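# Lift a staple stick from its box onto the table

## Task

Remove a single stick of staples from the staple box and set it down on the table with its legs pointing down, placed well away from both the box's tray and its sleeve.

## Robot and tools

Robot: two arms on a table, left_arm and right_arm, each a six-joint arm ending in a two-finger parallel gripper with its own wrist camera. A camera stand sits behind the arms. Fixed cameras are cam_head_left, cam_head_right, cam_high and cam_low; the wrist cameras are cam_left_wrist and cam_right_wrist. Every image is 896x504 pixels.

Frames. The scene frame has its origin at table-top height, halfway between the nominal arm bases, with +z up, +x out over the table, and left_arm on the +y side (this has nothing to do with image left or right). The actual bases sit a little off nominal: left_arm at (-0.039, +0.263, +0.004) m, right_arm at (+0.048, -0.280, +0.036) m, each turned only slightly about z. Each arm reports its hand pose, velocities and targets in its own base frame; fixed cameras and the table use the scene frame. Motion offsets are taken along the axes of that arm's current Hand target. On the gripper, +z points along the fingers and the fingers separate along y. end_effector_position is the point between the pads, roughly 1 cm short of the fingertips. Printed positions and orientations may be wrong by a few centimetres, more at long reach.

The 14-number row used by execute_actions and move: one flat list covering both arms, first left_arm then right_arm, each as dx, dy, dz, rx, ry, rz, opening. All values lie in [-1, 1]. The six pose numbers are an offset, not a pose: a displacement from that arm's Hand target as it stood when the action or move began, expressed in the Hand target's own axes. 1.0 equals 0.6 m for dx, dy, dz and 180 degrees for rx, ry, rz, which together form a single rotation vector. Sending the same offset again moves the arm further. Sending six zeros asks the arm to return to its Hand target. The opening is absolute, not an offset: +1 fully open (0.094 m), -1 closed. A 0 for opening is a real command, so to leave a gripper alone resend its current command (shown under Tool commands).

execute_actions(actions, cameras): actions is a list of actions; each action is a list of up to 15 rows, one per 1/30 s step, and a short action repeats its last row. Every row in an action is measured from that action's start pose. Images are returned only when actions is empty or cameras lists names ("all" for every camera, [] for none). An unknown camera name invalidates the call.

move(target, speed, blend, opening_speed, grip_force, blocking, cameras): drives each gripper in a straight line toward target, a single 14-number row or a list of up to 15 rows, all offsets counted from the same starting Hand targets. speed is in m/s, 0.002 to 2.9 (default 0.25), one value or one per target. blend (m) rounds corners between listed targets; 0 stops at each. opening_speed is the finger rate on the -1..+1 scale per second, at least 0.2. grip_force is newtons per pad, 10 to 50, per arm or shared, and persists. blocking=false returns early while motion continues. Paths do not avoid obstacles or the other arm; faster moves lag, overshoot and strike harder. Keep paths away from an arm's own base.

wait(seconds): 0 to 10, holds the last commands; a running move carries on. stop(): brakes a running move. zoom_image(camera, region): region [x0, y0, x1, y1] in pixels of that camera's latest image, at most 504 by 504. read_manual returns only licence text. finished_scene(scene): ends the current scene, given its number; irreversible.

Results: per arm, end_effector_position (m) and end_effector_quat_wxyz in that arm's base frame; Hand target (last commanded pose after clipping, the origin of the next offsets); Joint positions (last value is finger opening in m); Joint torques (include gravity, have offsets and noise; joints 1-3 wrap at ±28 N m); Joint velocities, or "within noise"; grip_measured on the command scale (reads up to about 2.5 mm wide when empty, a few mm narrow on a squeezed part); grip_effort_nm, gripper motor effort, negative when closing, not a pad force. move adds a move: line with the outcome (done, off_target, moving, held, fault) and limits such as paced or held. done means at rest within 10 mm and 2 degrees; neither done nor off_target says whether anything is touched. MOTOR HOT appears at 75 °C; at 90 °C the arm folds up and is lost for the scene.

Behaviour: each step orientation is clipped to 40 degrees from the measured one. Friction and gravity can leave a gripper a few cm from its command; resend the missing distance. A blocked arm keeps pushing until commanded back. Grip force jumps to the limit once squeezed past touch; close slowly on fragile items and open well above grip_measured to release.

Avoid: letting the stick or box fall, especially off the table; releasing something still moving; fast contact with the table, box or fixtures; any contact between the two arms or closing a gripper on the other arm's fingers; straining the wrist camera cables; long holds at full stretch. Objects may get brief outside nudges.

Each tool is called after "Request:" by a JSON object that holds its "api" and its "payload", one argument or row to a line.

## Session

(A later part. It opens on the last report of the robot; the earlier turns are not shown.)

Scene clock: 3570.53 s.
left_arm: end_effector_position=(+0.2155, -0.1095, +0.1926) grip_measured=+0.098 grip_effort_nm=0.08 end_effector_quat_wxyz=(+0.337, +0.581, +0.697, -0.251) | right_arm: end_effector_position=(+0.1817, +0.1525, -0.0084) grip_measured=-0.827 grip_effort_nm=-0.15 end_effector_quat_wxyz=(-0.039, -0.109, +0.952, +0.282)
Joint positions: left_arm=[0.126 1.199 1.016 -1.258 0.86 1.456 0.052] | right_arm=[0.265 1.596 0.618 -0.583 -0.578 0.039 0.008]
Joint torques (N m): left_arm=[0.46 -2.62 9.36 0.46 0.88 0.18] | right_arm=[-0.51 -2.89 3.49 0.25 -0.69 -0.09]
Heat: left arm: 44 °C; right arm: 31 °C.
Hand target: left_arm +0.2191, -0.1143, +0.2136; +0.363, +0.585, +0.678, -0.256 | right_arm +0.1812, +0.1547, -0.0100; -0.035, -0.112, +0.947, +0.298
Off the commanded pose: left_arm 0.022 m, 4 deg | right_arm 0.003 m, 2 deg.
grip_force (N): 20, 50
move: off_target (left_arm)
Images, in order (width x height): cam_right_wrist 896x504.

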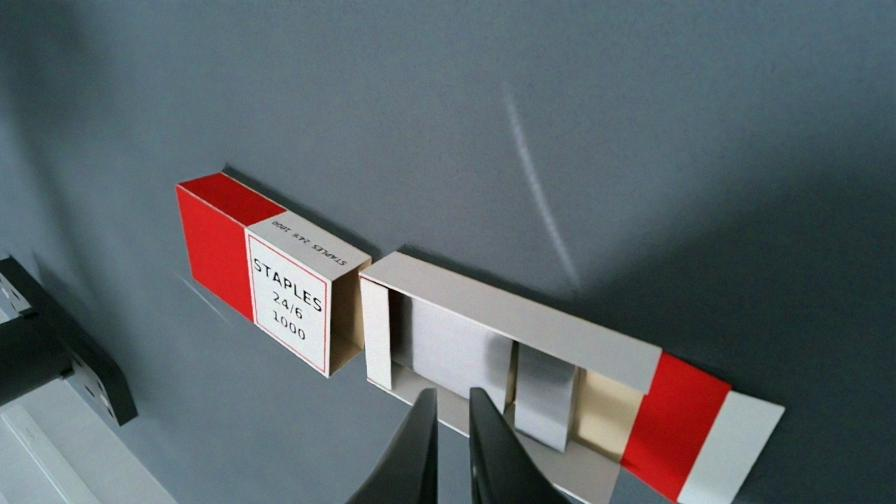

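Request:
{"api": "move", "payload": {
  "target": [0,0,0,0,0,0,0.1, 0,-0.0083,0.0064,0,0,0,-0.83],
  "speed": 0.04,
  "cameras": ["cam_right_wrist"]
}}

Request:
{"api": "zoom_image", "payload": {
  "camera": "cam_right_wrist",
  "region": [440, 320, 620, 470]
}}

Scene clock: 3606.47 s.
left_arm: end_effector_position=(+0.2155, -0.1095, +0.1926) grip_measured=+0.098 grip_effort_nm=0.08 end_effector_quat_wxyz=(+0.337, +0.581, +0.697, -0.251) | right_arm: end_effector_position=(+0.1821, +0.1505, -0.0142) grip_measured=-0.827 grip_effort_nm=-0.15 end_effector_quat_wxyz=(-0.039, -0.109, +0.952, +0.282)
Joint positions: left_arm=[0.126 1.199 1.016 -1.258 0.86 1.456 0.052] | right_arm=[0.256 1.617 0.609 -0.559 -0.578 0.029 0.008]
Joint torques (N m): left_arm=[0.47 -2.62 9.35 0.47 0.87 0.18] | right_arm=[-0.51 -2.86 3.3 0.24 -0.69 -0.09]
Heat: left arm: 45 °C; right arm: 30 °C.
Hand target: left_arm +0.2191, -0.1143, +0.2136; +0.363, +0.585, +0.678, -0.256 | right_arm +0.1817, +0.1529, -0.0160; -0.035, -0.112, +0.947, +0.298
Off the commanded pose: left_arm 0.022 m, 4 deg | right_arm 0.003 m, 2 deg.
grip_force (N): 20, 50
move: off_target (left_arm)
Images, in order (width x height): cam_right_wrist 896x504.

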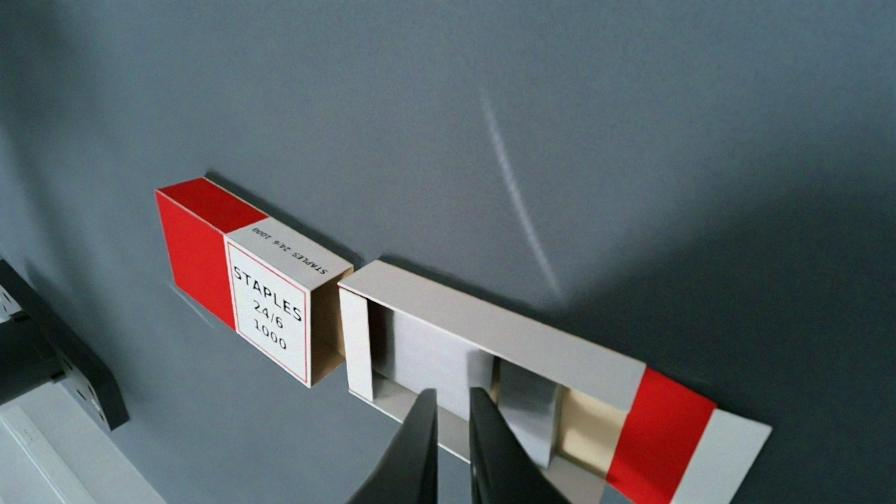

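Scaled by 2.800 from the camera's 896x504 image, which has a finer 1280x720 frame.

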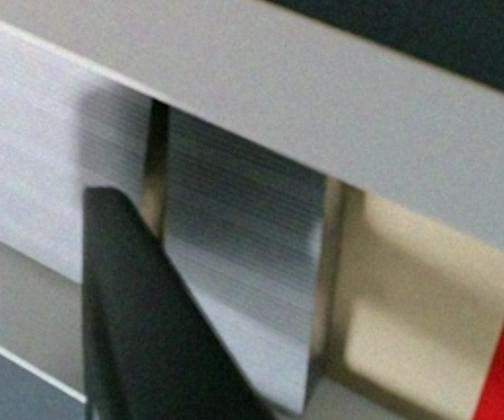

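Request:
{"api": "move", "payload": {
  "target": [0,0,0,0,0,0,0.1, 0,-0.0057,0.0082,0,0,0,-0.83],
  "speed": 0.03,
  "cameras": ["cam_right_wrist"]
}}

Request:
{"api": "zoom_image", "payload": {
  "camera": "cam_right_wrist",
  "region": [440, 320, 620, 470]
}}

Scene clock: 3618.40 s.
left_arm: end_effector_position=(+0.2155, -0.1095, +0.1926) grip_measured=+0.098 grip_effort_nm=0.07 end_effector_quat_wxyz=(+0.337, +0.581, +0.697, -0.251) | right_arm: end_effector_position=(+0.1819, +0.1512, -0.0190) grip_measured=-0.828 grip_effort_nm=-0.15 end_effector_quat_wxyz=(-0.040, -0.109, +0.952, +0.284)
Joint positions: left_arm=[0.126 1.199 1.016 -1.258 0.86 1.456 0.052] | right_arm=[0.256 1.637 0.601 -0.533 -0.582 0.029 0.008]
Joint torques (N m): left_arm=[0.47 -2.61 9.36 0.47 0.87 0.18] | right_arm=[-0.51 -2.77 3.12 0.27 -0.62 -0.08]
Heat: left arm: 45 °C; right arm: 30 °C.
Hand target: left_arm +0.2191, -0.1143, +0.2136; +0.363, +0.585, +0.678, -0.256 | right_arm +0.1817, +0.1529, -0.0220; -0.035, -0.112, +0.947, +0.298
Off the commanded pose: left_arm 0.022 m, 4 deg | right_arm 0.003 m, 2 deg.
grip_force (N): 20, 50
move: off_target (left_arm)
Images, in order (width x height): cam_right_wrist 896x504.

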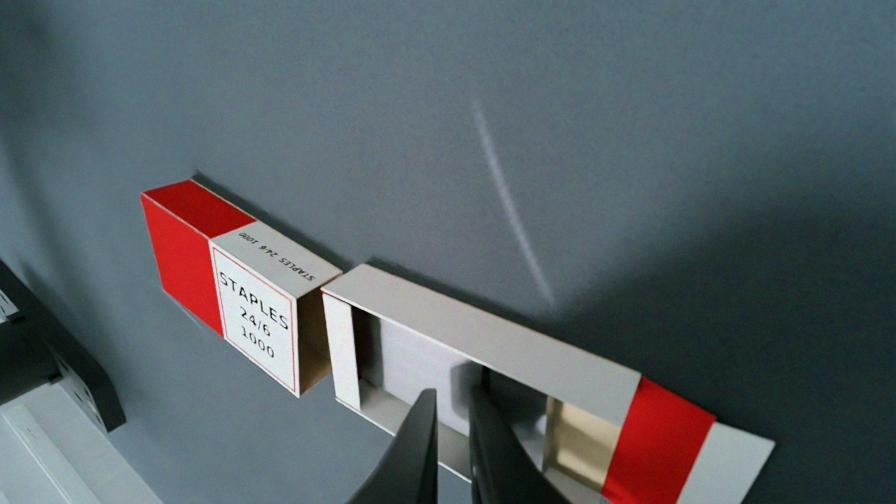

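Scaled by 2.800 from the camera's 896x504 image, which has a finer 1280x720 frame.

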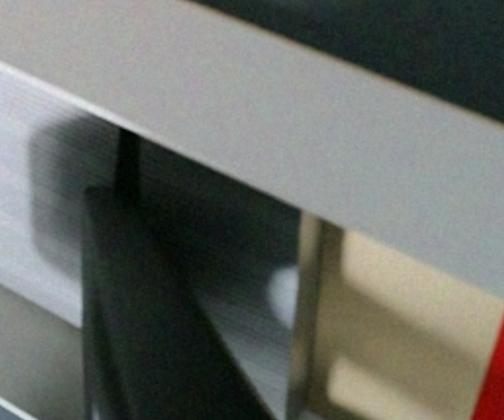

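Request:
{"api": "move", "payload": {
  "target": [0,0,0,0,0,0,0.1, 0,-0.0178,-0.0094,0,0,0,-0.83],
  "speed": 0.03,
  "cameras": ["cam_right_wrist"]
}}

Request:
{"api": "zoom_image", "payload": {
  "camera": "cam_right_wrist",
  "region": [340, 260, 640, 500]
}}

Scene clock: 3633.07 s.
left_arm: end_effector_position=(+0.2155, -0.1095, +0.1926) grip_measured=+0.098 grip_effort_nm=0.07 end_effector_quat_wxyz=(+0.337, +0.581, +0.697, -0.251) | right_arm: end_effector_position=(+0.1873, +0.1442, -0.0194) grip_measured=-0.828 grip_effort_nm=-0.14 end_effector_quat_wxyz=(-0.030, -0.112, +0.948, +0.297)
Joint positions: left_arm=[0.126 1.199 1.016 -1.258 0.86 1.456 0.052] | right_arm=[0.202 1.651 0.601 -0.533 -0.605 -0.037 0.008]
Joint torques (N m): left_arm=[0.46 -2.62 9.35 0.47 0.87 0.18] | right_arm=[-0.64 -2.69 3.7 -0.05 -0.37 -0.11]
Heat: left arm: 45 °C; right arm: 30 °C.
Hand target: left_arm +0.2191, -0.1143, +0.2136; +0.363, +0.585, +0.678, -0.256 | right_arm +0.1845, +0.1412, -0.0235; -0.035, -0.112, +0.947, +0.298
Off the commanded pose: left_arm 0.022 m, 4 deg | right_arm 0.006 m, 1 deg.
grip_force (N): 20, 50
move: off_target (left_arm)
Images, in order (width x height): cam_right_wrist 896x504.

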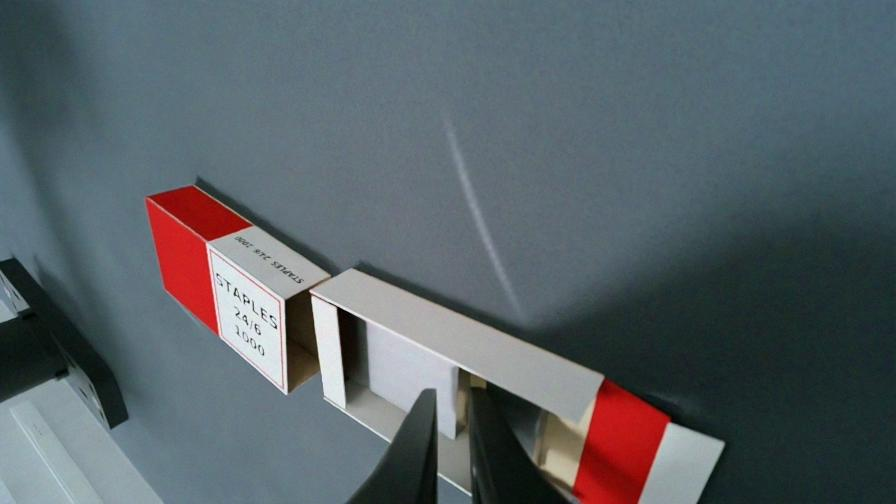

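Scaled by 1.680 from the camera's 896x504 image, which has a finer 1280x720 frame.

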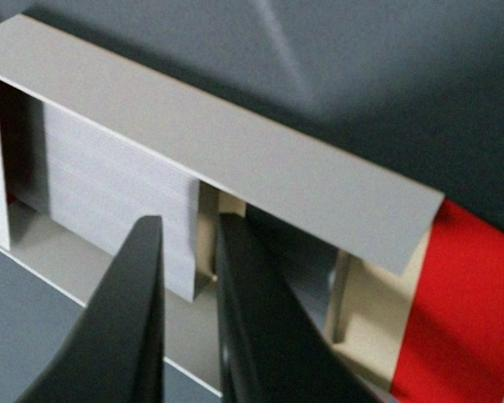

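Request:
{"api": "move", "payload": {
  "target": [0,0,0,0,0,0,0.1, 0.0042,-0.0205,-0.0143,0,0,0,-0.83],
  "speed": 0.03,
  "cameras": ["cam_right_wrist"]
}}

Request:
{"api": "zoom_image", "payload": {
  "camera": "cam_right_wrist",
  "region": [340, 260, 640, 500]
}}

Scene clock: 3640.47 s.
left_arm: end_effector_position=(+0.2155, -0.1095, +0.1926) grip_measured=+0.098 grip_effort_nm=0.07 end_effector_quat_wxyz=(+0.337, +0.581, +0.697, -0.251) | right_arm: end_effector_position=(+0.1879, +0.1303, -0.0194) grip_measured=-0.828 grip_effort_nm=-0.13 end_effector_quat_wxyz=(-0.028, -0.113, +0.946, +0.302)
Joint positions: left_arm=[0.126 1.199 1.016 -1.258 0.86 1.456 0.052] | right_arm=[0.13 1.657 0.601 -0.571 -0.613 -0.125 0.008]
Joint torques (N m): left_arm=[0.46 -2.62 9.35 0.47 0.88 0.18] | right_arm=[-0.53 -2.54 4.16 -0.22 -0.25 -0.12]
Heat: left arm: 45 °C; right arm: 30 °C.
Hand target: left_arm +0.2191, -0.1143, +0.2136; +0.363, +0.585, +0.678, -0.256 | right_arm +0.1855, +0.1260, -0.0235; -0.035, -0.112, +0.947, +0.298
Off the commanded pose: left_arm 0.022 m, 4 deg | right_arm 0.006 m, 1 deg.
grip_force (N): 20, 50
move: off_target (left_arm)
Images, in order (width x height): cam_right_wrist 896x504.

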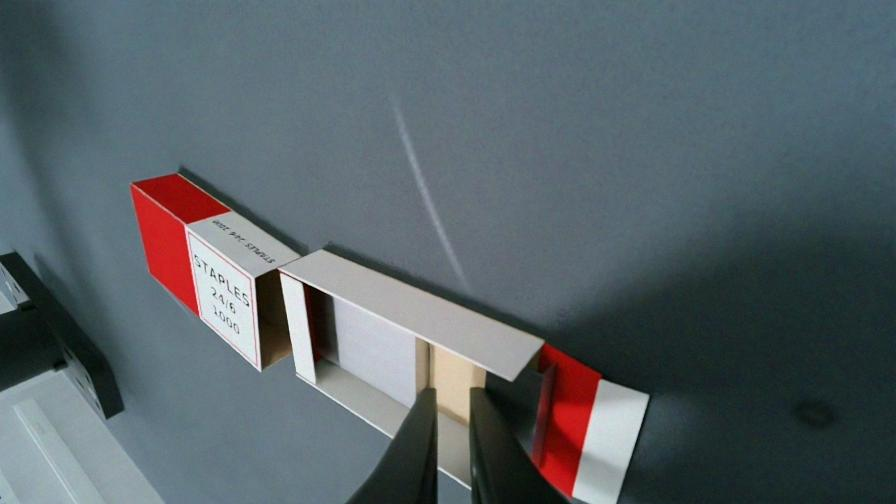

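Scaled by 1.680 from the camera's 896x504 image, which has a finer 1280x720 frame.

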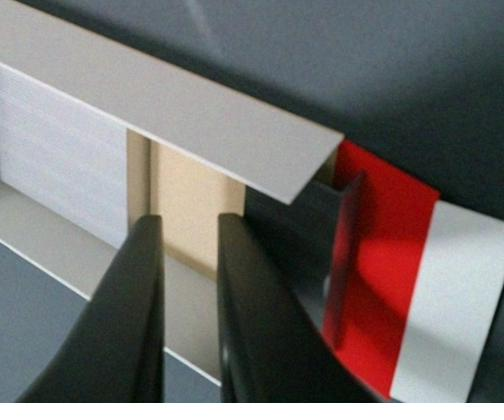

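Request:
{"api": "move", "payload": {
  "target": [0,0,0,0,0,0,0.1, 0.002,-0.0175,-0.0123,0,0,0,-0.83],
  "speed": 0.03,
  "cameras": ["cam_right_wrist"]
}}

Request:
{"api": "zoom_image", "payload": {
  "camera": "cam_right_wrist",
  "region": [340, 260, 640, 500]
}}

Scene clock: 3651.03 s.
left_arm: end_effector_position=(+0.2155, -0.1095, +0.1926) grip_measured=+0.098 grip_effort_nm=0.08 end_effector_quat_wxyz=(+0.337, +0.581, +0.697, -0.251) | right_arm: end_effector_position=(+0.1845, +0.1193, -0.0197) grip_measured=-0.828 grip_effort_nm=-0.13 end_effector_quat_wxyz=(-0.033, -0.110, +0.944, +0.309)
Joint positions: left_arm=[0.126 1.199 1.016 -1.258 0.86 1.456 0.052] | right_arm=[0.069 1.669 0.601 -0.614 -0.624 -0.2 0.008]
Joint torques (N m): left_arm=[0.46 -2.62 9.36 0.46 0.87 0.18] | right_arm=[-0.58 -2.45 5 -0.29 -0.11 -0.09]
Heat: left arm: 45 °C; right arm: 31 °C.
Hand target: left_arm +0.2191, -0.1143, +0.2136; +0.363, +0.585, +0.678, -0.256 | right_arm +0.1873, +0.1133, -0.0235; -0.035, -0.112, +0.947, +0.298
Off the commanded pose: left_arm 0.022 m, 4 deg | right_arm 0.008 m, 1 deg.
grip_force (N): 20, 50
move: off_target (left_arm)
Images, in order (width x height): cam_right_wrist 896x504.

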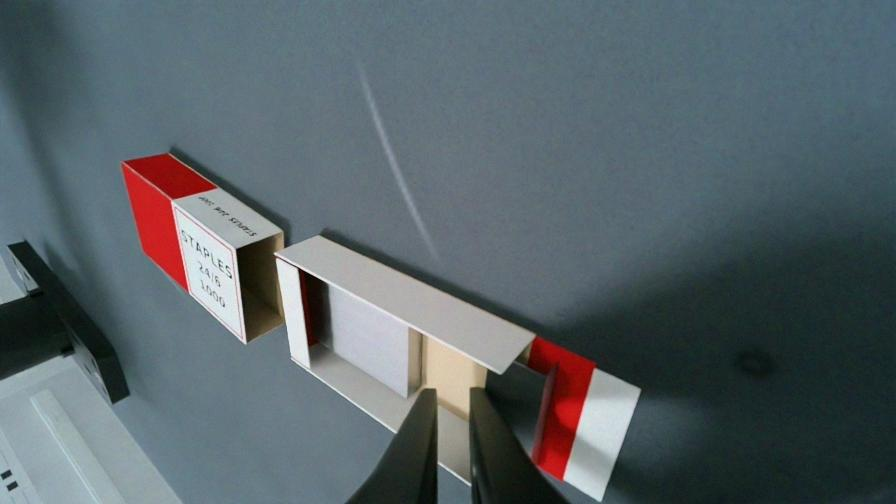

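Scaled by 1.680 from the camera's 896x504 image, which has a finer 1280x720 frame.

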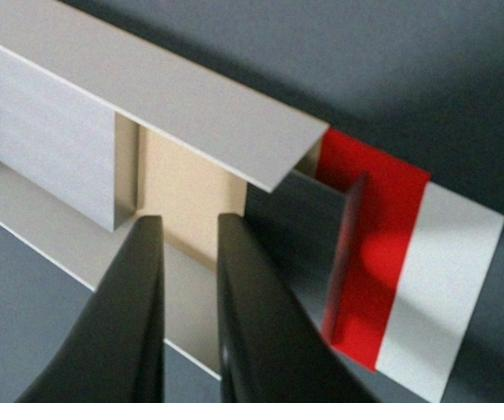

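Request:
{"api": "move", "payload": {
  "target": [
    [0,0,0,0,0,0,0.1, 0,0.0478,-0.0683,0,0,0,-0.83],
    [0,0,0,0,0,0,0.1, -0.0065,0.0508,-0.0733,0.1944,0,0,-0.53]
  ],
  "speed": 0.08,
  "cameras": ["cam_right_wrist"]
}}

Request:
{"api": "zoom_image", "payload": {
  "camera": "cam_right_wrist",
  "region": [240, 150, 540, 350]
}}

Scene clock: 3690.87 s.
left_arm: end_effector_position=(+0.2155, -0.1095, +0.1926) grip_measured=+0.098 grip_effort_nm=0.07 end_effector_quat_wxyz=(+0.337, +0.581, +0.697, -0.251) | right_arm: end_effector_position=(+0.1801, +0.1091, +0.0225) grip_measured=-0.532 grip_effort_nm=0.11 end_effector_quat_wxyz=(-0.014, -0.118, +0.993, +0.003)
Joint positions: left_arm=[0.126 1.199 1.016 -1.258 0.86 1.456 0.052] | right_arm=[0.524 1.452 0.77 -0.913 -0.018 0.288 0.022]
Joint torques (N m): left_arm=[0.46 -2.61 9.36 0.47 0.88 0.18] | right_arm=[0.4 -2.36 8.53 -0.15 0.11 0.11]
Heat: left arm: 45 °C; right arm: 32 °C.
Hand target: left_arm +0.2191, -0.1143, +0.2136; +0.363, +0.585, +0.678, -0.256 | right_arm +0.1912, +0.1140, +0.0300; +0.000, -0.117, +0.993, -0.001
Off the commanded pose: left_arm 0.022 m, 4 deg | right_arm 0.014 m, 2 deg.
grip_force (N): 20, 50
move: off_target (left_arm, right_arm); target 2's new opening was sent with right_arm's hand 0.014 m and 2 deg from that target
Images, in order (width x height): cam_right_wrist 896x504.

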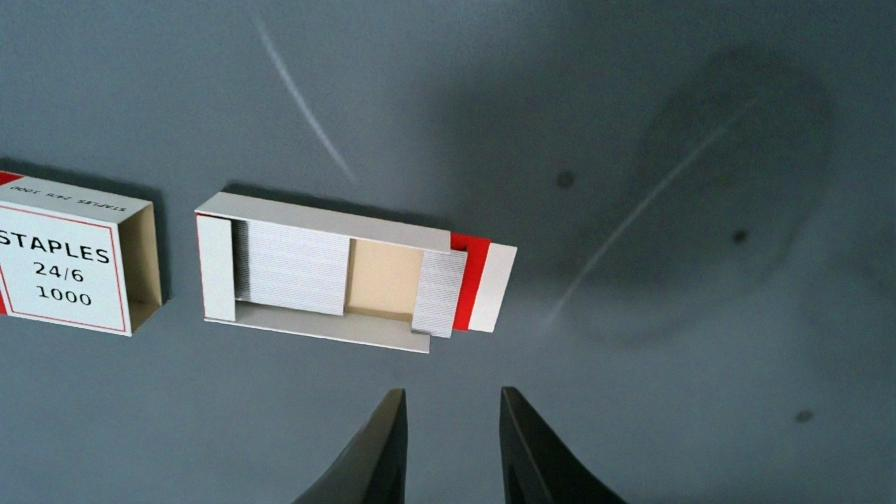

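Scaled by 1.680 from the camera's 896x504 image, which has a finer 1280x720 frame.

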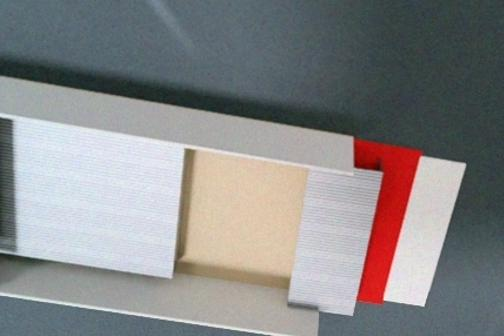

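Request:
{"api": "move", "payload": {
  "target": [0,0,0,0,0,0,0.1, 0.0073,-0.0003,0.0467,0,0,0.045,-0.57],
  "speed": 0.08,
  "cameras": ["cam_right_wrist"]
}}

Request:
{"api": "zoom_image", "payload": {
  "camera": "cam_right_wrist",
  "region": [300, 250, 600, 450]
}}

Scene clock: 3735.57 s.
left_arm: end_effector_position=(+0.2155, -0.1095, +0.1926) grip_measured=+0.098 grip_effort_nm=0.08 end_effector_quat_wxyz=(+0.337, +0.581, +0.697, -0.251) | right_arm: end_effector_position=(+0.1876, +0.1142, +0.0080) grip_measured=-0.567 grip_effort_nm=-0.15 end_effector_quat_wxyz=(-0.004, -0.047, +0.999, +0.008)
Joint positions: left_arm=[0.126 1.199 1.016 -1.258 0.86 1.456 0.052] | right_arm=[0.528 1.493 0.742 -0.819 -0.018 0.434 0.02]
Joint torques (N m): left_arm=[0.46 -2.61 9.36 0.47 0.88 0.18] | right_arm=[0.49 -2.65 3.93 0.2 0.11 0.11]
Heat: left arm: 45 °C; right arm: 35 °C.
Hand target: left_arm +0.2191, -0.1143, +0.2136; +0.363, +0.585, +0.678, -0.256 | right_arm +0.1870, +0.1128, +0.0020; +0.000, -0.047, +0.999, -0.001
Off the commanded pose: left_arm 0.022 m, 4 deg | right_arm 0.006 m, 1 deg.
grip_force (N): 20, 50
move: off_target (left_arm)
Images, in order (width x height): cam_right_wrist 896x504.

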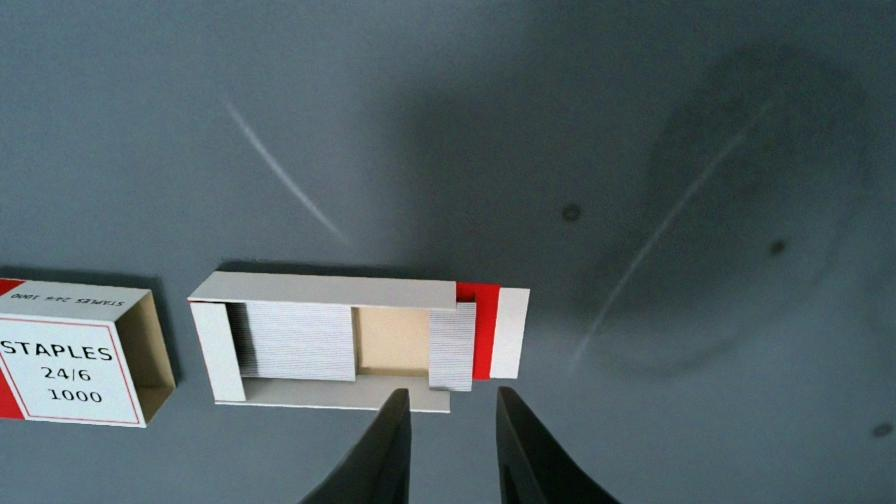

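Scaled by 1.680 from the camera's 896x504 image, which has a finer 1280x720 frame.

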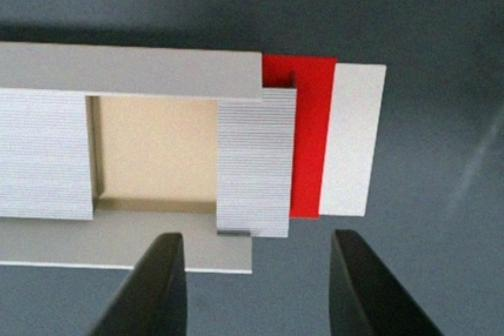

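Request:
{"api": "move", "payload": {
  "target": [0,0,0,0,0,0,0.1, 0.0091,0,0.0433,0,0,0,-0.57],
  "speed": 0.05,
  "cameras": ["cam_right_wrist"]
}}

Request:
{"api": "zoom_image", "payload": {
  "camera": "cam_right_wrist",
  "region": [300, 280, 600, 480]
}}

Scene clock: 3763.80 s.
left_arm: end_effector_position=(+0.2155, -0.1095, +0.1926) grip_measured=+0.098 grip_effort_nm=0.08 end_effector_quat_wxyz=(+0.337, +0.581, +0.697, -0.251) | right_arm: end_effector_position=(+0.1825, +0.1139, -0.0182) grip_measured=-0.567 grip_effort_nm=-0.15 end_effector_quat_wxyz=(-0.004, -0.047, +0.999, +0.008)
Joint positions: left_arm=[0.126 1.199 1.016 -1.258 0.86 1.456 0.052] | right_arm=[0.538 1.542 0.664 -0.692 -0.018 0.444 0.02]
Joint torques (N m): left_arm=[0.46 -2.62 9.35 0.46 0.88 0.18] | right_arm=[0.47 -2.71 3.64 0.19 0.11 0.11]
Heat: left arm: 46 °C; right arm: 31 °C.
Hand target: left_arm +0.2191, -0.1143, +0.2136; +0.363, +0.585, +0.678, -0.256 | right_arm +0.1815, +0.1122, -0.0240; +0.000, -0.047, +0.999, -0.001
Off the commanded pose: left_arm 0.022 m, 4 deg | right_arm 0.006 m, 1 deg.
grip_force (N): 20, 50
move: off_target (left_arm)
Images, in order (width x height): cam_right_wrist 896x504.

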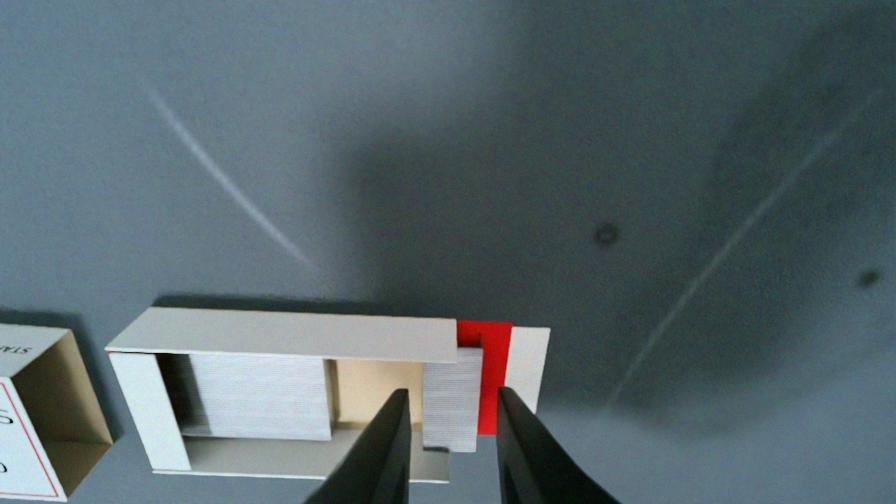

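Scaled by 1.680 from the camera's 896x504 image, which has a finer 1280x720 frame.

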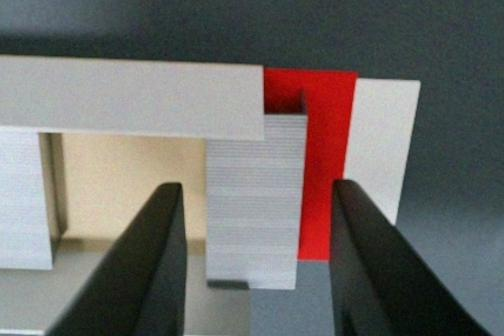

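Request:
{"api": "move", "payload": {
  "target": [0,0,0,0,0,0,0.1, 0,0,0.0108,0,0,0,-0.57],
  "speed": 0.03,
  "cameras": ["cam_right_wrist"]
}}

Request:
{"api": "zoom_image", "payload": {
  "camera": "cam_right_wrist",
  "region": [300, 300, 600, 500]
}}

Scene clock: 3773.97 s.
left_arm: end_effector_position=(+0.2155, -0.1095, +0.1926) grip_measured=+0.098 grip_effort_nm=0.07 end_effector_quat_wxyz=(+0.337, +0.581, +0.697, -0.251) | right_arm: end_effector_position=(+0.1822, +0.1137, -0.0249) grip_measured=-0.567 grip_effort_nm=-0.15 end_effector_quat_wxyz=(-0.005, -0.047, +0.999, +0.008)
Joint positions: left_arm=[0.126 1.199 1.016 -1.258 0.86 1.456 0.052] | right_arm=[0.538 1.562 0.65 -0.66 -0.018 0.444 0.02]
Joint torques (N m): left_arm=[0.47 -2.62 9.36 0.47 0.88 0.18] | right_arm=[0.51 -2.74 3.55 0.19 0.11 0.11]
Heat: left arm: 46 °C; right arm: 31 °C.
Hand target: left_arm +0.2191, -0.1143, +0.2136; +0.363, +0.585, +0.678, -0.256 | right_arm +0.1815, +0.1122, -0.0304; +0.000, -0.047, +0.999, -0.001
Off the commanded pose: left_arm 0.022 m, 4 deg | right_arm 0.006 m, 1 deg.
grip_force (N): 20, 50
move: off_target (left_arm)
Images, in order (width x height): cam_right_wrist 896x504.

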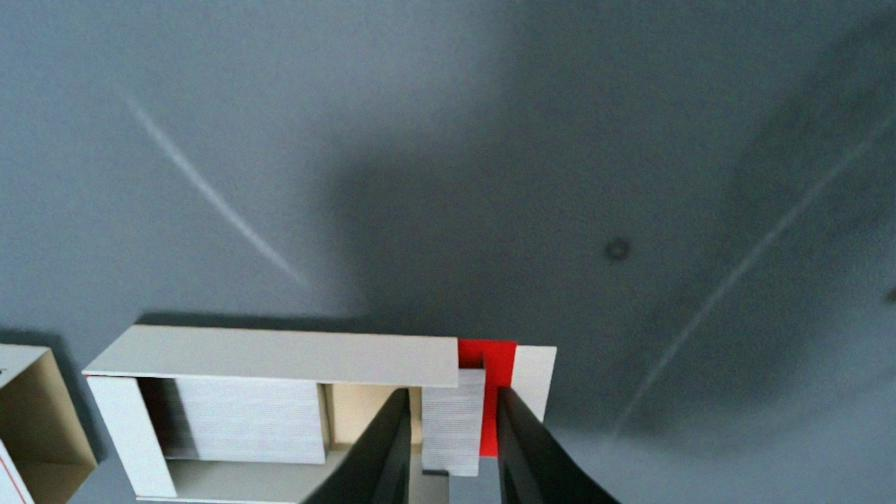

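Scaled by 1.680 from the camera's 896x504 image, which has a finer 1280x720 frame.

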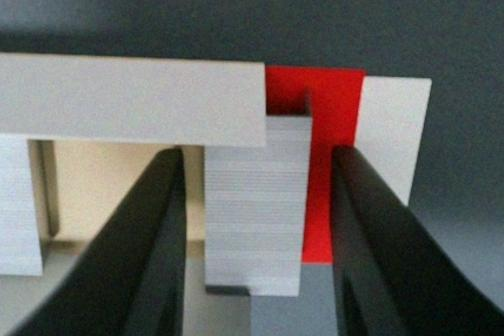

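Request:
{"api": "move", "payload": {
  "target": [0,0,0,0,0,0,0.1, 0,0,0,0,0,0,-0.78],
  "grip_force": [20, 15],
  "opening_speed": 0.2,
  "cameras": ["cam_right_wrist"]
}}

Request:
{"api": "zoom_image", "payload": {
  "camera": "cam_right_wrist",
  "region": [300, 300, 600, 500]
}}

Scene clock: 3784.43 s.
left_arm: end_effector_position=(+0.2155, -0.1095, +0.1926) grip_measured=+0.098 grip_effort_nm=0.07 end_effector_quat_wxyz=(+0.337, +0.581, +0.697, -0.251) | right_arm: end_effector_position=(+0.1822, +0.1137, -0.0249) grip_measured=-0.714 grip_effort_nm=-0.40 end_effector_quat_wxyz=(-0.005, -0.047, +0.999, +0.008)
Joint positions: left_arm=[0.126 1.199 1.016 -1.258 0.86 1.456 0.052] | right_arm=[0.538 1.562 0.65 -0.66 -0.018 0.444 0.013]
Joint torques (N m): left_arm=[0.46 -2.62 9.35 0.47 0.88 0.18] | right_arm=[0.49 -2.74 3.54 0.2 0.11 0.11]
Heat: left arm: 46 °C; right arm: 31 °C.
Hand target: left_arm +0.2191, -0.1143, +0.2136; +0.363, +0.585, +0.678, -0.256 | right_arm +0.1815, +0.1122, -0.0304; +0.000, -0.047, +0.999, -0.001
Off the commanded pose: left_arm 0.022 m, 4 deg | right_arm 0.006 m, 1 deg.
grip_force (N): 20, 15
move: off_target (left_arm)
Images, in order (width x height): cam_right_wrist 896x504.

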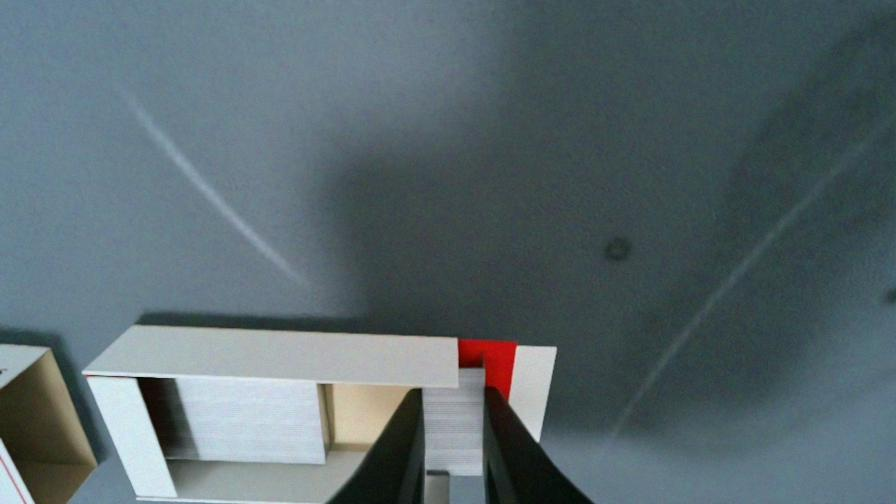

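Scaled by 1.680 from the camera's 896x504 image, which has a finer 1280x720 frame.

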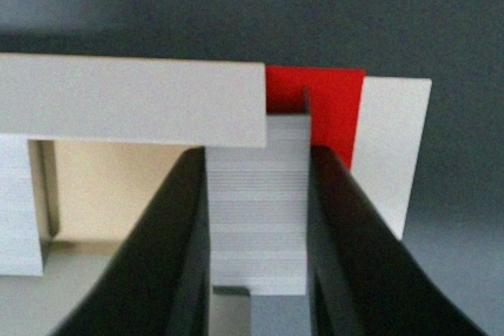

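Request:
{"api": "move", "payload": {
  "target": [0,0,0,0,0,0,0.1, 0,0,-0.1333,0,0,0,-0.78],
  "speed": 0.08,
  "cameras": ["cam_right_wrist"]
}}

Scene clock: 3796.20 s.
left_arm: end_effector_position=(+0.2155, -0.1095, +0.1926) grip_measured=+0.098 grip_effort_nm=0.07 end_effector_quat_wxyz=(+0.337, +0.581, +0.697, -0.251) | right_arm: end_effector_position=(+0.1690, +0.1058, +0.0350) grip_measured=-0.714 grip_effort_nm=-0.40 end_effector_quat_wxyz=(-0.031, -0.047, +0.998, -0.006)
Joint positions: left_arm=[0.126 1.199 1.016 -1.258 0.86 1.456 0.052] | right_arm=[0.538 1.423 0.798 -1.007 -0.018 0.444 0.013]
Joint torques (N m): left_arm=[0.46 -2.62 9.36 0.46 0.88 0.18] | right_arm=[0.51 -4.83 8.43 -0.21 0.11 0.11]
Heat: left arm: 46 °C; right arm: 31 °C.
Hand target: left_arm +0.2191, -0.1143, +0.2136; +0.363, +0.585, +0.678, -0.256 | right_arm +0.1815, +0.1123, +0.0495; +0.000, -0.047, +0.999, -0.001
Off the commanded pose: left_arm 0.022 m, 4 deg | right_arm 0.020 m, 4 deg.
grip_force (N): 20, 15
move: off_target (left_arm, right_arm)
Images, in order (width x height): cam_right_wrist 896x504.

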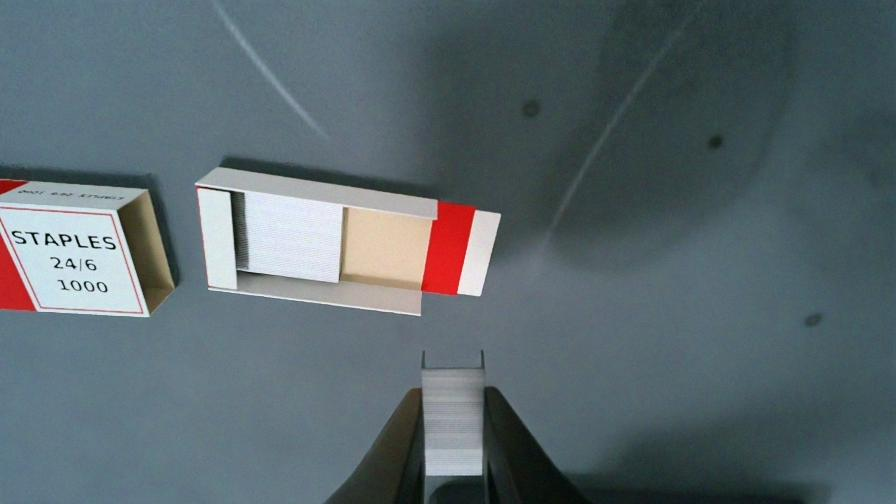

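Request:
{"api": "move", "payload": {
  "target": [0,0,0,0,0,0,0.1, -0.093,-0.2302,0.0075,0,0,0,-0.78],
  "speed": 0.12,
  "cameras": ["cam_right_wrist"]
}}

Scene clock: 3817.17 s.
left_arm: end_effector_position=(+0.2155, -0.1095, +0.1926) grip_measured=+0.098 grip_effort_nm=0.08 end_effector_quat_wxyz=(+0.337, +0.581, +0.697, -0.251) | right_arm: end_effector_position=(+0.2317, -0.0200, +0.0382) grip_measured=-0.715 grip_effort_nm=-0.41 end_effector_quat_wxyz=(-0.024, -0.039, +0.999, +0.001)
Joint positions: left_arm=[0.126 1.199 1.016 -1.258 0.86 1.456 0.052] | right_arm=[-0.088 1.536 0.914 -0.997 0.004 -0.165 0.013]
Joint torques (N m): left_arm=[0.47 -2.61 9.33 0.47 0.87 0.19] | right_arm=[-0.24 -3.07 8.65 0.05 0.01 -0.06]
Heat: left arm: 46 °C; right arm: 35 °C.
Hand target: left_arm +0.2191, -0.1143, +0.2136; +0.363, +0.585, +0.678, -0.256 | right_arm +0.2500, -0.0200, +0.0452; +0.000, -0.047, +0.999, -0.001
Off the commanded pose: left_arm 0.022 m, 4 deg | right_arm 0.020 m, 3 deg.
grip_force (N): 20, 15
move: off_target (left_arm, right_arm)
Images, in order (width x height): cam_right_wrist 896x504.

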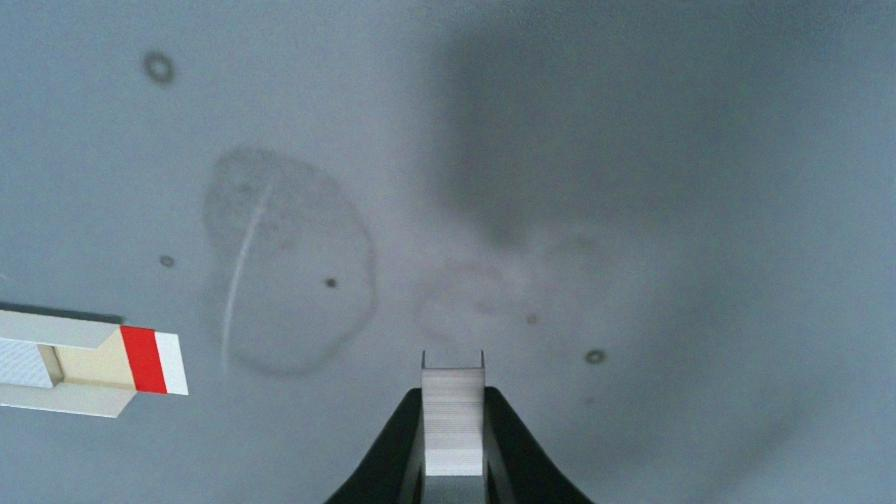

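Request:
{"api": "move", "payload": {
  "target": [0,0,0,0,0,0,0.1, 0,0,0.1167,0,-0.008,0,-0.78],
  "speed": 0.08,
  "cameras": ["cam_right_wrist"]
}}

Scene clock: 3830.90 s.
left_arm: end_effector_position=(+0.2155, -0.1095, +0.1926) grip_measured=+0.098 grip_effort_nm=0.08 end_effector_quat_wxyz=(+0.337, +0.581, +0.697, -0.251) | right_arm: end_effector_position=(+0.2508, -0.0217, -0.0187) grip_measured=-0.715 grip_effort_nm=-0.41 end_effector_quat_wxyz=(+0.012, -0.040, +0.999, -0.003)
Joint positions: left_arm=[0.126 1.199 1.016 -1.258 0.86 1.456 0.052] | right_arm=[-0.088 1.657 0.781 -0.669 0.004 -0.168 0.013]
Joint torques (N m): left_arm=[0.46 -2.63 9.35 0.46 0.88 0.19] | right_arm=[-0.57 -3.55 3.78 0.27 -0.05 -0.01]
Heat: left arm: 46 °C; right arm: 35 °C.
Hand target: left_arm +0.2191, -0.1143, +0.2136; +0.363, +0.585, +0.678, -0.256 | right_arm +0.2500, -0.0200, -0.0248; +0.013, -0.047, +0.999, +0.000
Off the commanded pose: left_arm 0.022 m, 4 deg | right_arm 0.006 m, 1 deg.
grip_force (N): 20, 15
move: off_target (left_arm)
Images, in order (width x height): cam_right_wrist 896x504.

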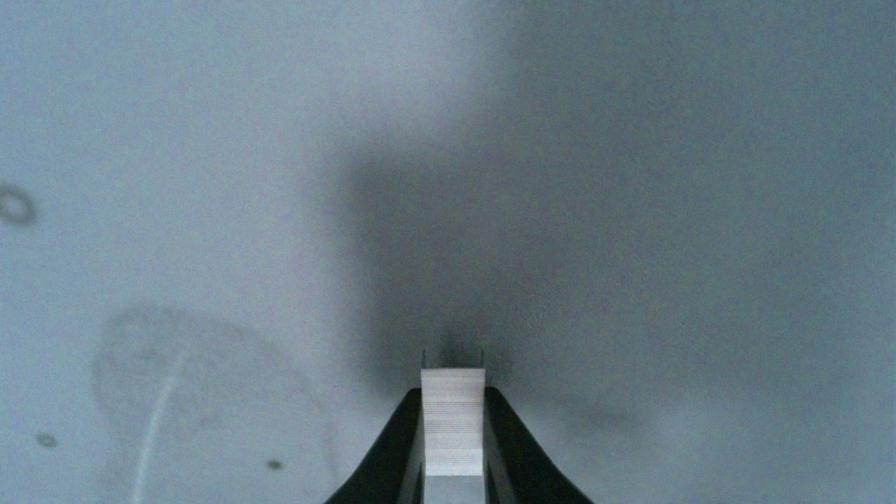

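Request:
{"api": "move", "payload": {
  "target": [
    [0,0,0,0,0,0,0.1, 0,0,0.0075,0,0.007,0,-0.78],
    [0,0,0,0,0,0,0.1, 0,0,0.0125,0,0.007,0,-0.78]
  ],
  "speed": 0.02,
  "cameras": ["cam_right_wrist"]
}}

Scene clock: 3839.50 s.
left_arm: end_effector_position=(+0.2155, -0.1095, +0.1926) grip_measured=+0.098 grip_effort_nm=0.08 end_effector_quat_wxyz=(+0.337, +0.581, +0.697, -0.251) | right_arm: end_effector_position=(+0.2468, -0.0213, -0.0254) grip_measured=-0.715 grip_effort_nm=-0.40 end_effector_quat_wxyz=(-0.002, -0.040, +0.999, -0.002)
Joint positions: left_arm=[0.126 1.199 1.016 -1.258 0.86 1.456 0.052] | right_arm=[-0.088 1.686 0.781 -0.669 0.004 -0.168 0.013]
Joint torques (N m): left_arm=[0.47 -2.62 9.35 0.46 0.87 0.18] | right_arm=[-0.25 -2.88 4.22 0.31 0.01 0.01]
Heat: left arm: 46 °C; right arm: 33 °C.
Hand target: left_arm +0.2191, -0.1143, +0.2136; +0.363, +0.585, +0.678, -0.256 | right_arm +0.2502, -0.0200, -0.0323; +0.002, -0.047, +0.999, -0.001
Off the commanded pose: left_arm 0.022 m, 4 deg | right_arm 0.008 m, 1 deg.
grip_force (N): 20, 15
move: off_target (left_arm)
Images, in order (width x height): cam_right_wrist 896x504.

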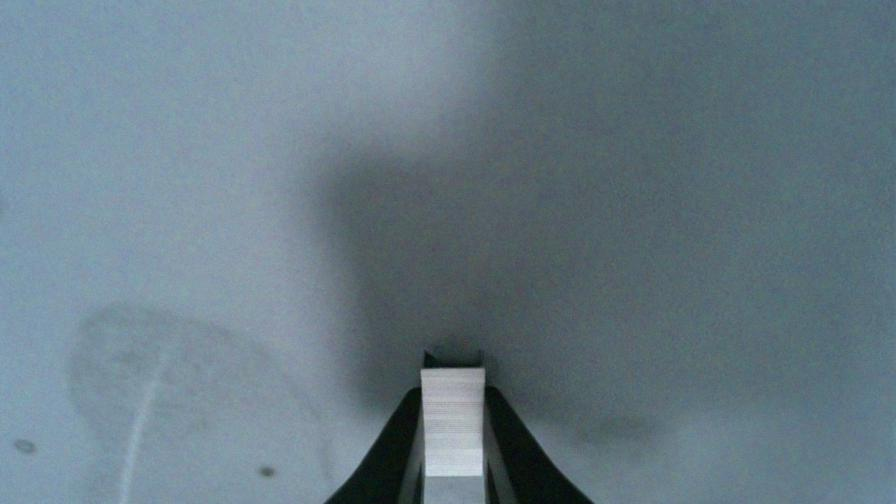

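Request:
{"api": "move", "payload": {
  "target": [0,0,0,0,0,0,0.1, 0,0,0.0042,0,0.0,0,-0.78],
  "speed": 0.02,
  "cameras": ["cam_right_wrist"]
}}

Request:
{"api": "zoom_image", "payload": {
  "camera": "cam_right_wrist",
  "region": [380, 310, 530, 410]
}}

Scene clock: 3848.03 s.
left_arm: end_effector_position=(+0.2155, -0.1095, +0.1926) grip_measured=+0.098 grip_effort_nm=0.08 end_effector_quat_wxyz=(+0.337, +0.581, +0.697, -0.251) | right_arm: end_effector_position=(+0.2468, -0.0213, -0.0254) grip_measured=-0.715 grip_effort_nm=-0.41 end_effector_quat_wxyz=(-0.002, -0.040, +0.999, -0.002)
Joint positions: left_arm=[0.126 1.199 1.016 -1.258 0.86 1.456 0.052] | right_arm=[-0.088 1.686 0.781 -0.669 0.004 -0.168 0.013]
Joint torques (N m): left_arm=[0.46 -2.62 9.35 0.46 0.87 0.18] | right_arm=[-0.27 -2.52 3.89 0.4 0.01 0.01]
Heat: left arm: 46 °C; right arm: 32 °C.
Hand target: left_arm +0.2191, -0.1143, +0.2136; +0.363, +0.585, +0.678, -0.256 | right_arm +0.2502, -0.0200, -0.0348; +0.002, -0.047, +0.999, -0.001
Off the commanded pose: left_arm 0.022 m, 4 deg | right_arm 0.010 m, 1 deg.
grip_force (N): 20, 15
move: off_target (left_arm)
Images, in order (width x height): cam_right_wrist 896x504.

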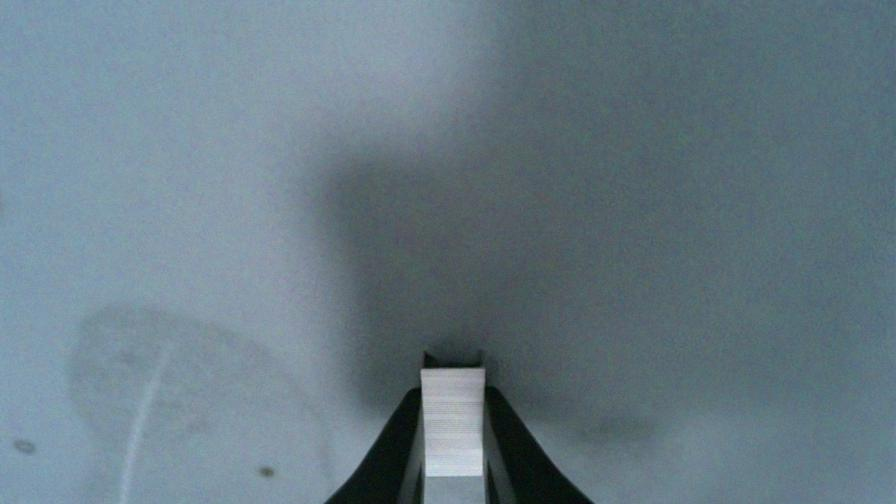

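Scaled by 3.360 from the camera's 896x504 image, which has a finer 1280x720 frame.

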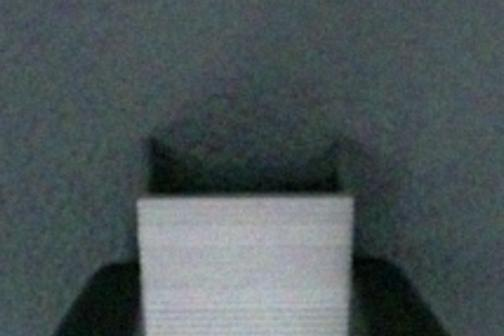

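Request:
{"api": "move", "payload": {
  "target": [
    [0,0,0,0,0,0,0.1, 0,0,-0.0083,0,0,0,-0.78],
    [0,0,0,0,0,0,0.1, 0,0,-0.0083,0,0,0,-0.55]
  ],
  "speed": 0.03,
  "opening_speed": 0.2,
  "cameras": ["cam_right_wrist"]
}}

Scene clock: 3858.50 s.
left_arm: end_effector_position=(+0.2155, -0.1095, +0.1926) grip_measured=+0.098 grip_effort_nm=0.08 end_effector_quat_wxyz=(+0.337, +0.581, +0.697, -0.251) | right_arm: end_effector_position=(+0.2463, -0.0213, -0.0261) grip_measured=-0.552 grip_effort_nm=0.11 end_effector_quat_wxyz=(-0.004, -0.040, +0.999, -0.001)
Joint positions: left_arm=[0.126 1.199 1.016 -1.258 0.86 1.456 0.052] | right_arm=[-0.088 1.689 0.781 -0.669 0.004 -0.168 0.021]
Joint torques (N m): left_arm=[0.44 -2.62 9.35 0.47 0.88 0.18] | right_arm=[-0.31 -3.54 4.53 0.19 0.01 0.01]
Heat: left arm: 46 °C; right arm: 32 °C.
Hand target: left_arm +0.2191, -0.1143, +0.2136; +0.363, +0.585, +0.678, -0.256 | right_arm +0.2502, -0.0200, -0.0298; +0.002, -0.047, +0.999, -0.001
Off the commanded pose: left_arm 0.022 m, 4 deg | right_arm 0.006 m, 1 deg.
grip_force (N): 20, 15
move: off_target (left_arm)
Images, in order (width x height): cam_right_wrist 896x504.

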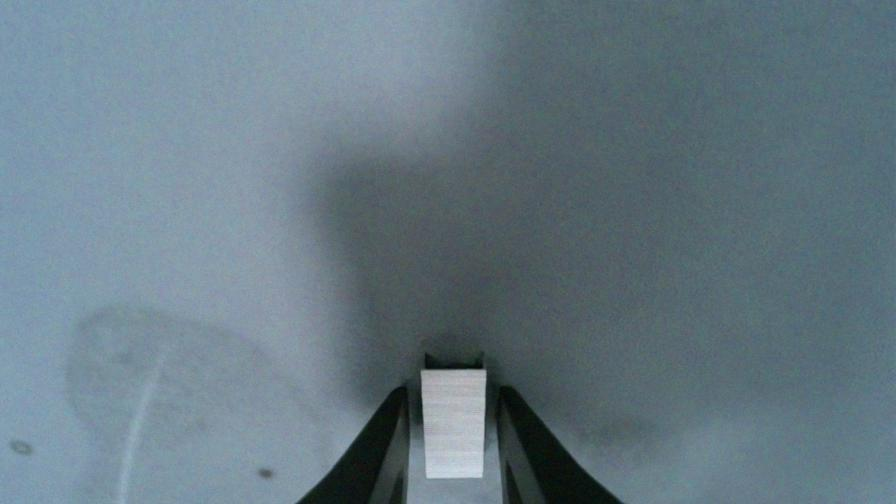

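Request:
{"api": "move", "payload": {
  "target": [0,0,0,0,0,0,0.1, 0,0,-0.15,0,0,0,-0.55],
  "speed": 0.1,
  "cameras": ["cam_right_wrist", "cam_high"]
}}

Scene clock: 3865.70 s.
left_arm: end_effector_position=(+0.2155, -0.1095, +0.1926) grip_measured=+0.098 grip_effort_nm=0.07 end_effector_quat_wxyz=(+0.337, +0.581, +0.697, -0.251) | right_arm: end_effector_position=(+0.2366, -0.0204, +0.0446) grip_measured=-0.552 grip_effort_nm=0.11 end_effector_quat_wxyz=(-0.028, -0.040, +0.999, +0.002)
Joint positions: left_arm=[0.126 1.199 1.016 -1.258 0.86 1.456 0.052] | right_arm=[-0.088 1.553 0.957 -1.031 0.004 -0.168 0.021]
Joint torques (N m): left_arm=[0.46 -2.62 9.36 0.46 0.87 0.19] | right_arm=[-0.28 -6.04 8.4 -0.16 0.01 0.03]
Heat: left arm: 46 °C; right arm: 32 °C.
Hand target: left_arm +0.2191, -0.1143, +0.2136; +0.363, +0.585, +0.678, -0.256 | right_arm +0.2499, -0.0199, +0.0602; +0.002, -0.047, +0.999, -0.001
Off the commanded pose: left_arm 0.022 m, 4 deg | right_arm 0.020 m, 3 deg.
grip_force (N): 20, 15
move: off_target (left_arm, right_arm)
Images, in order (width x height): cam_high 896x504, cam_right_wrist 896x504.

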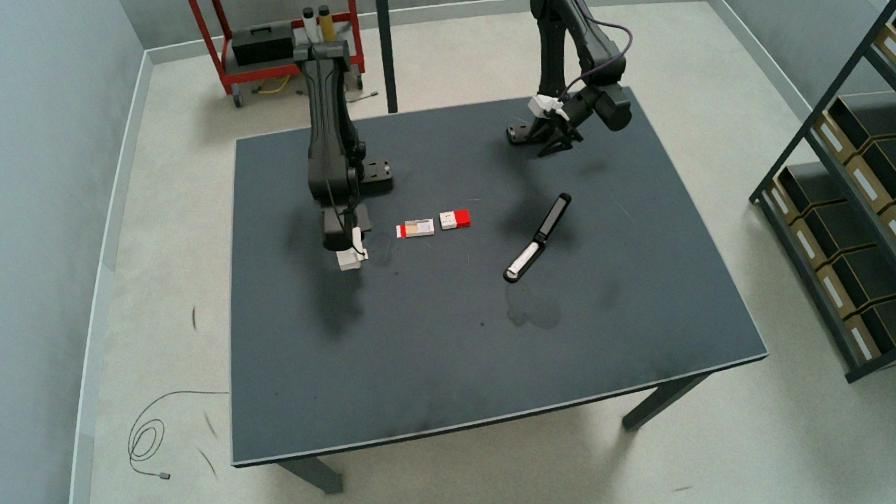

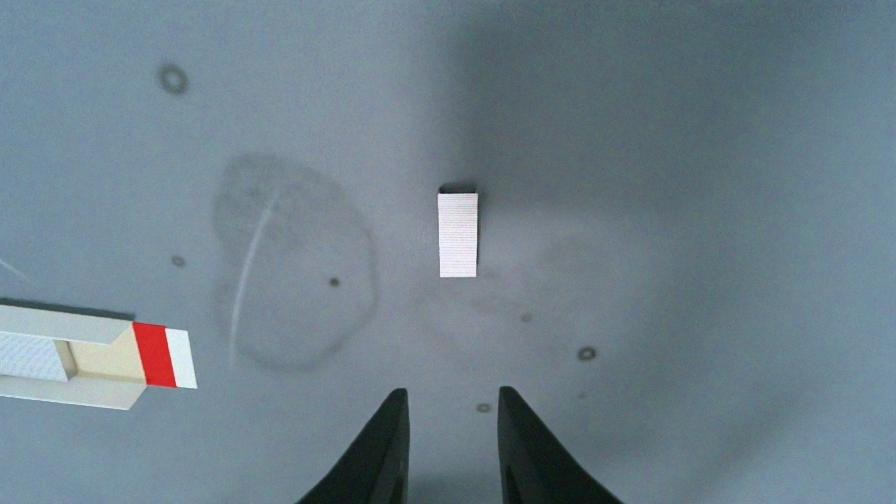

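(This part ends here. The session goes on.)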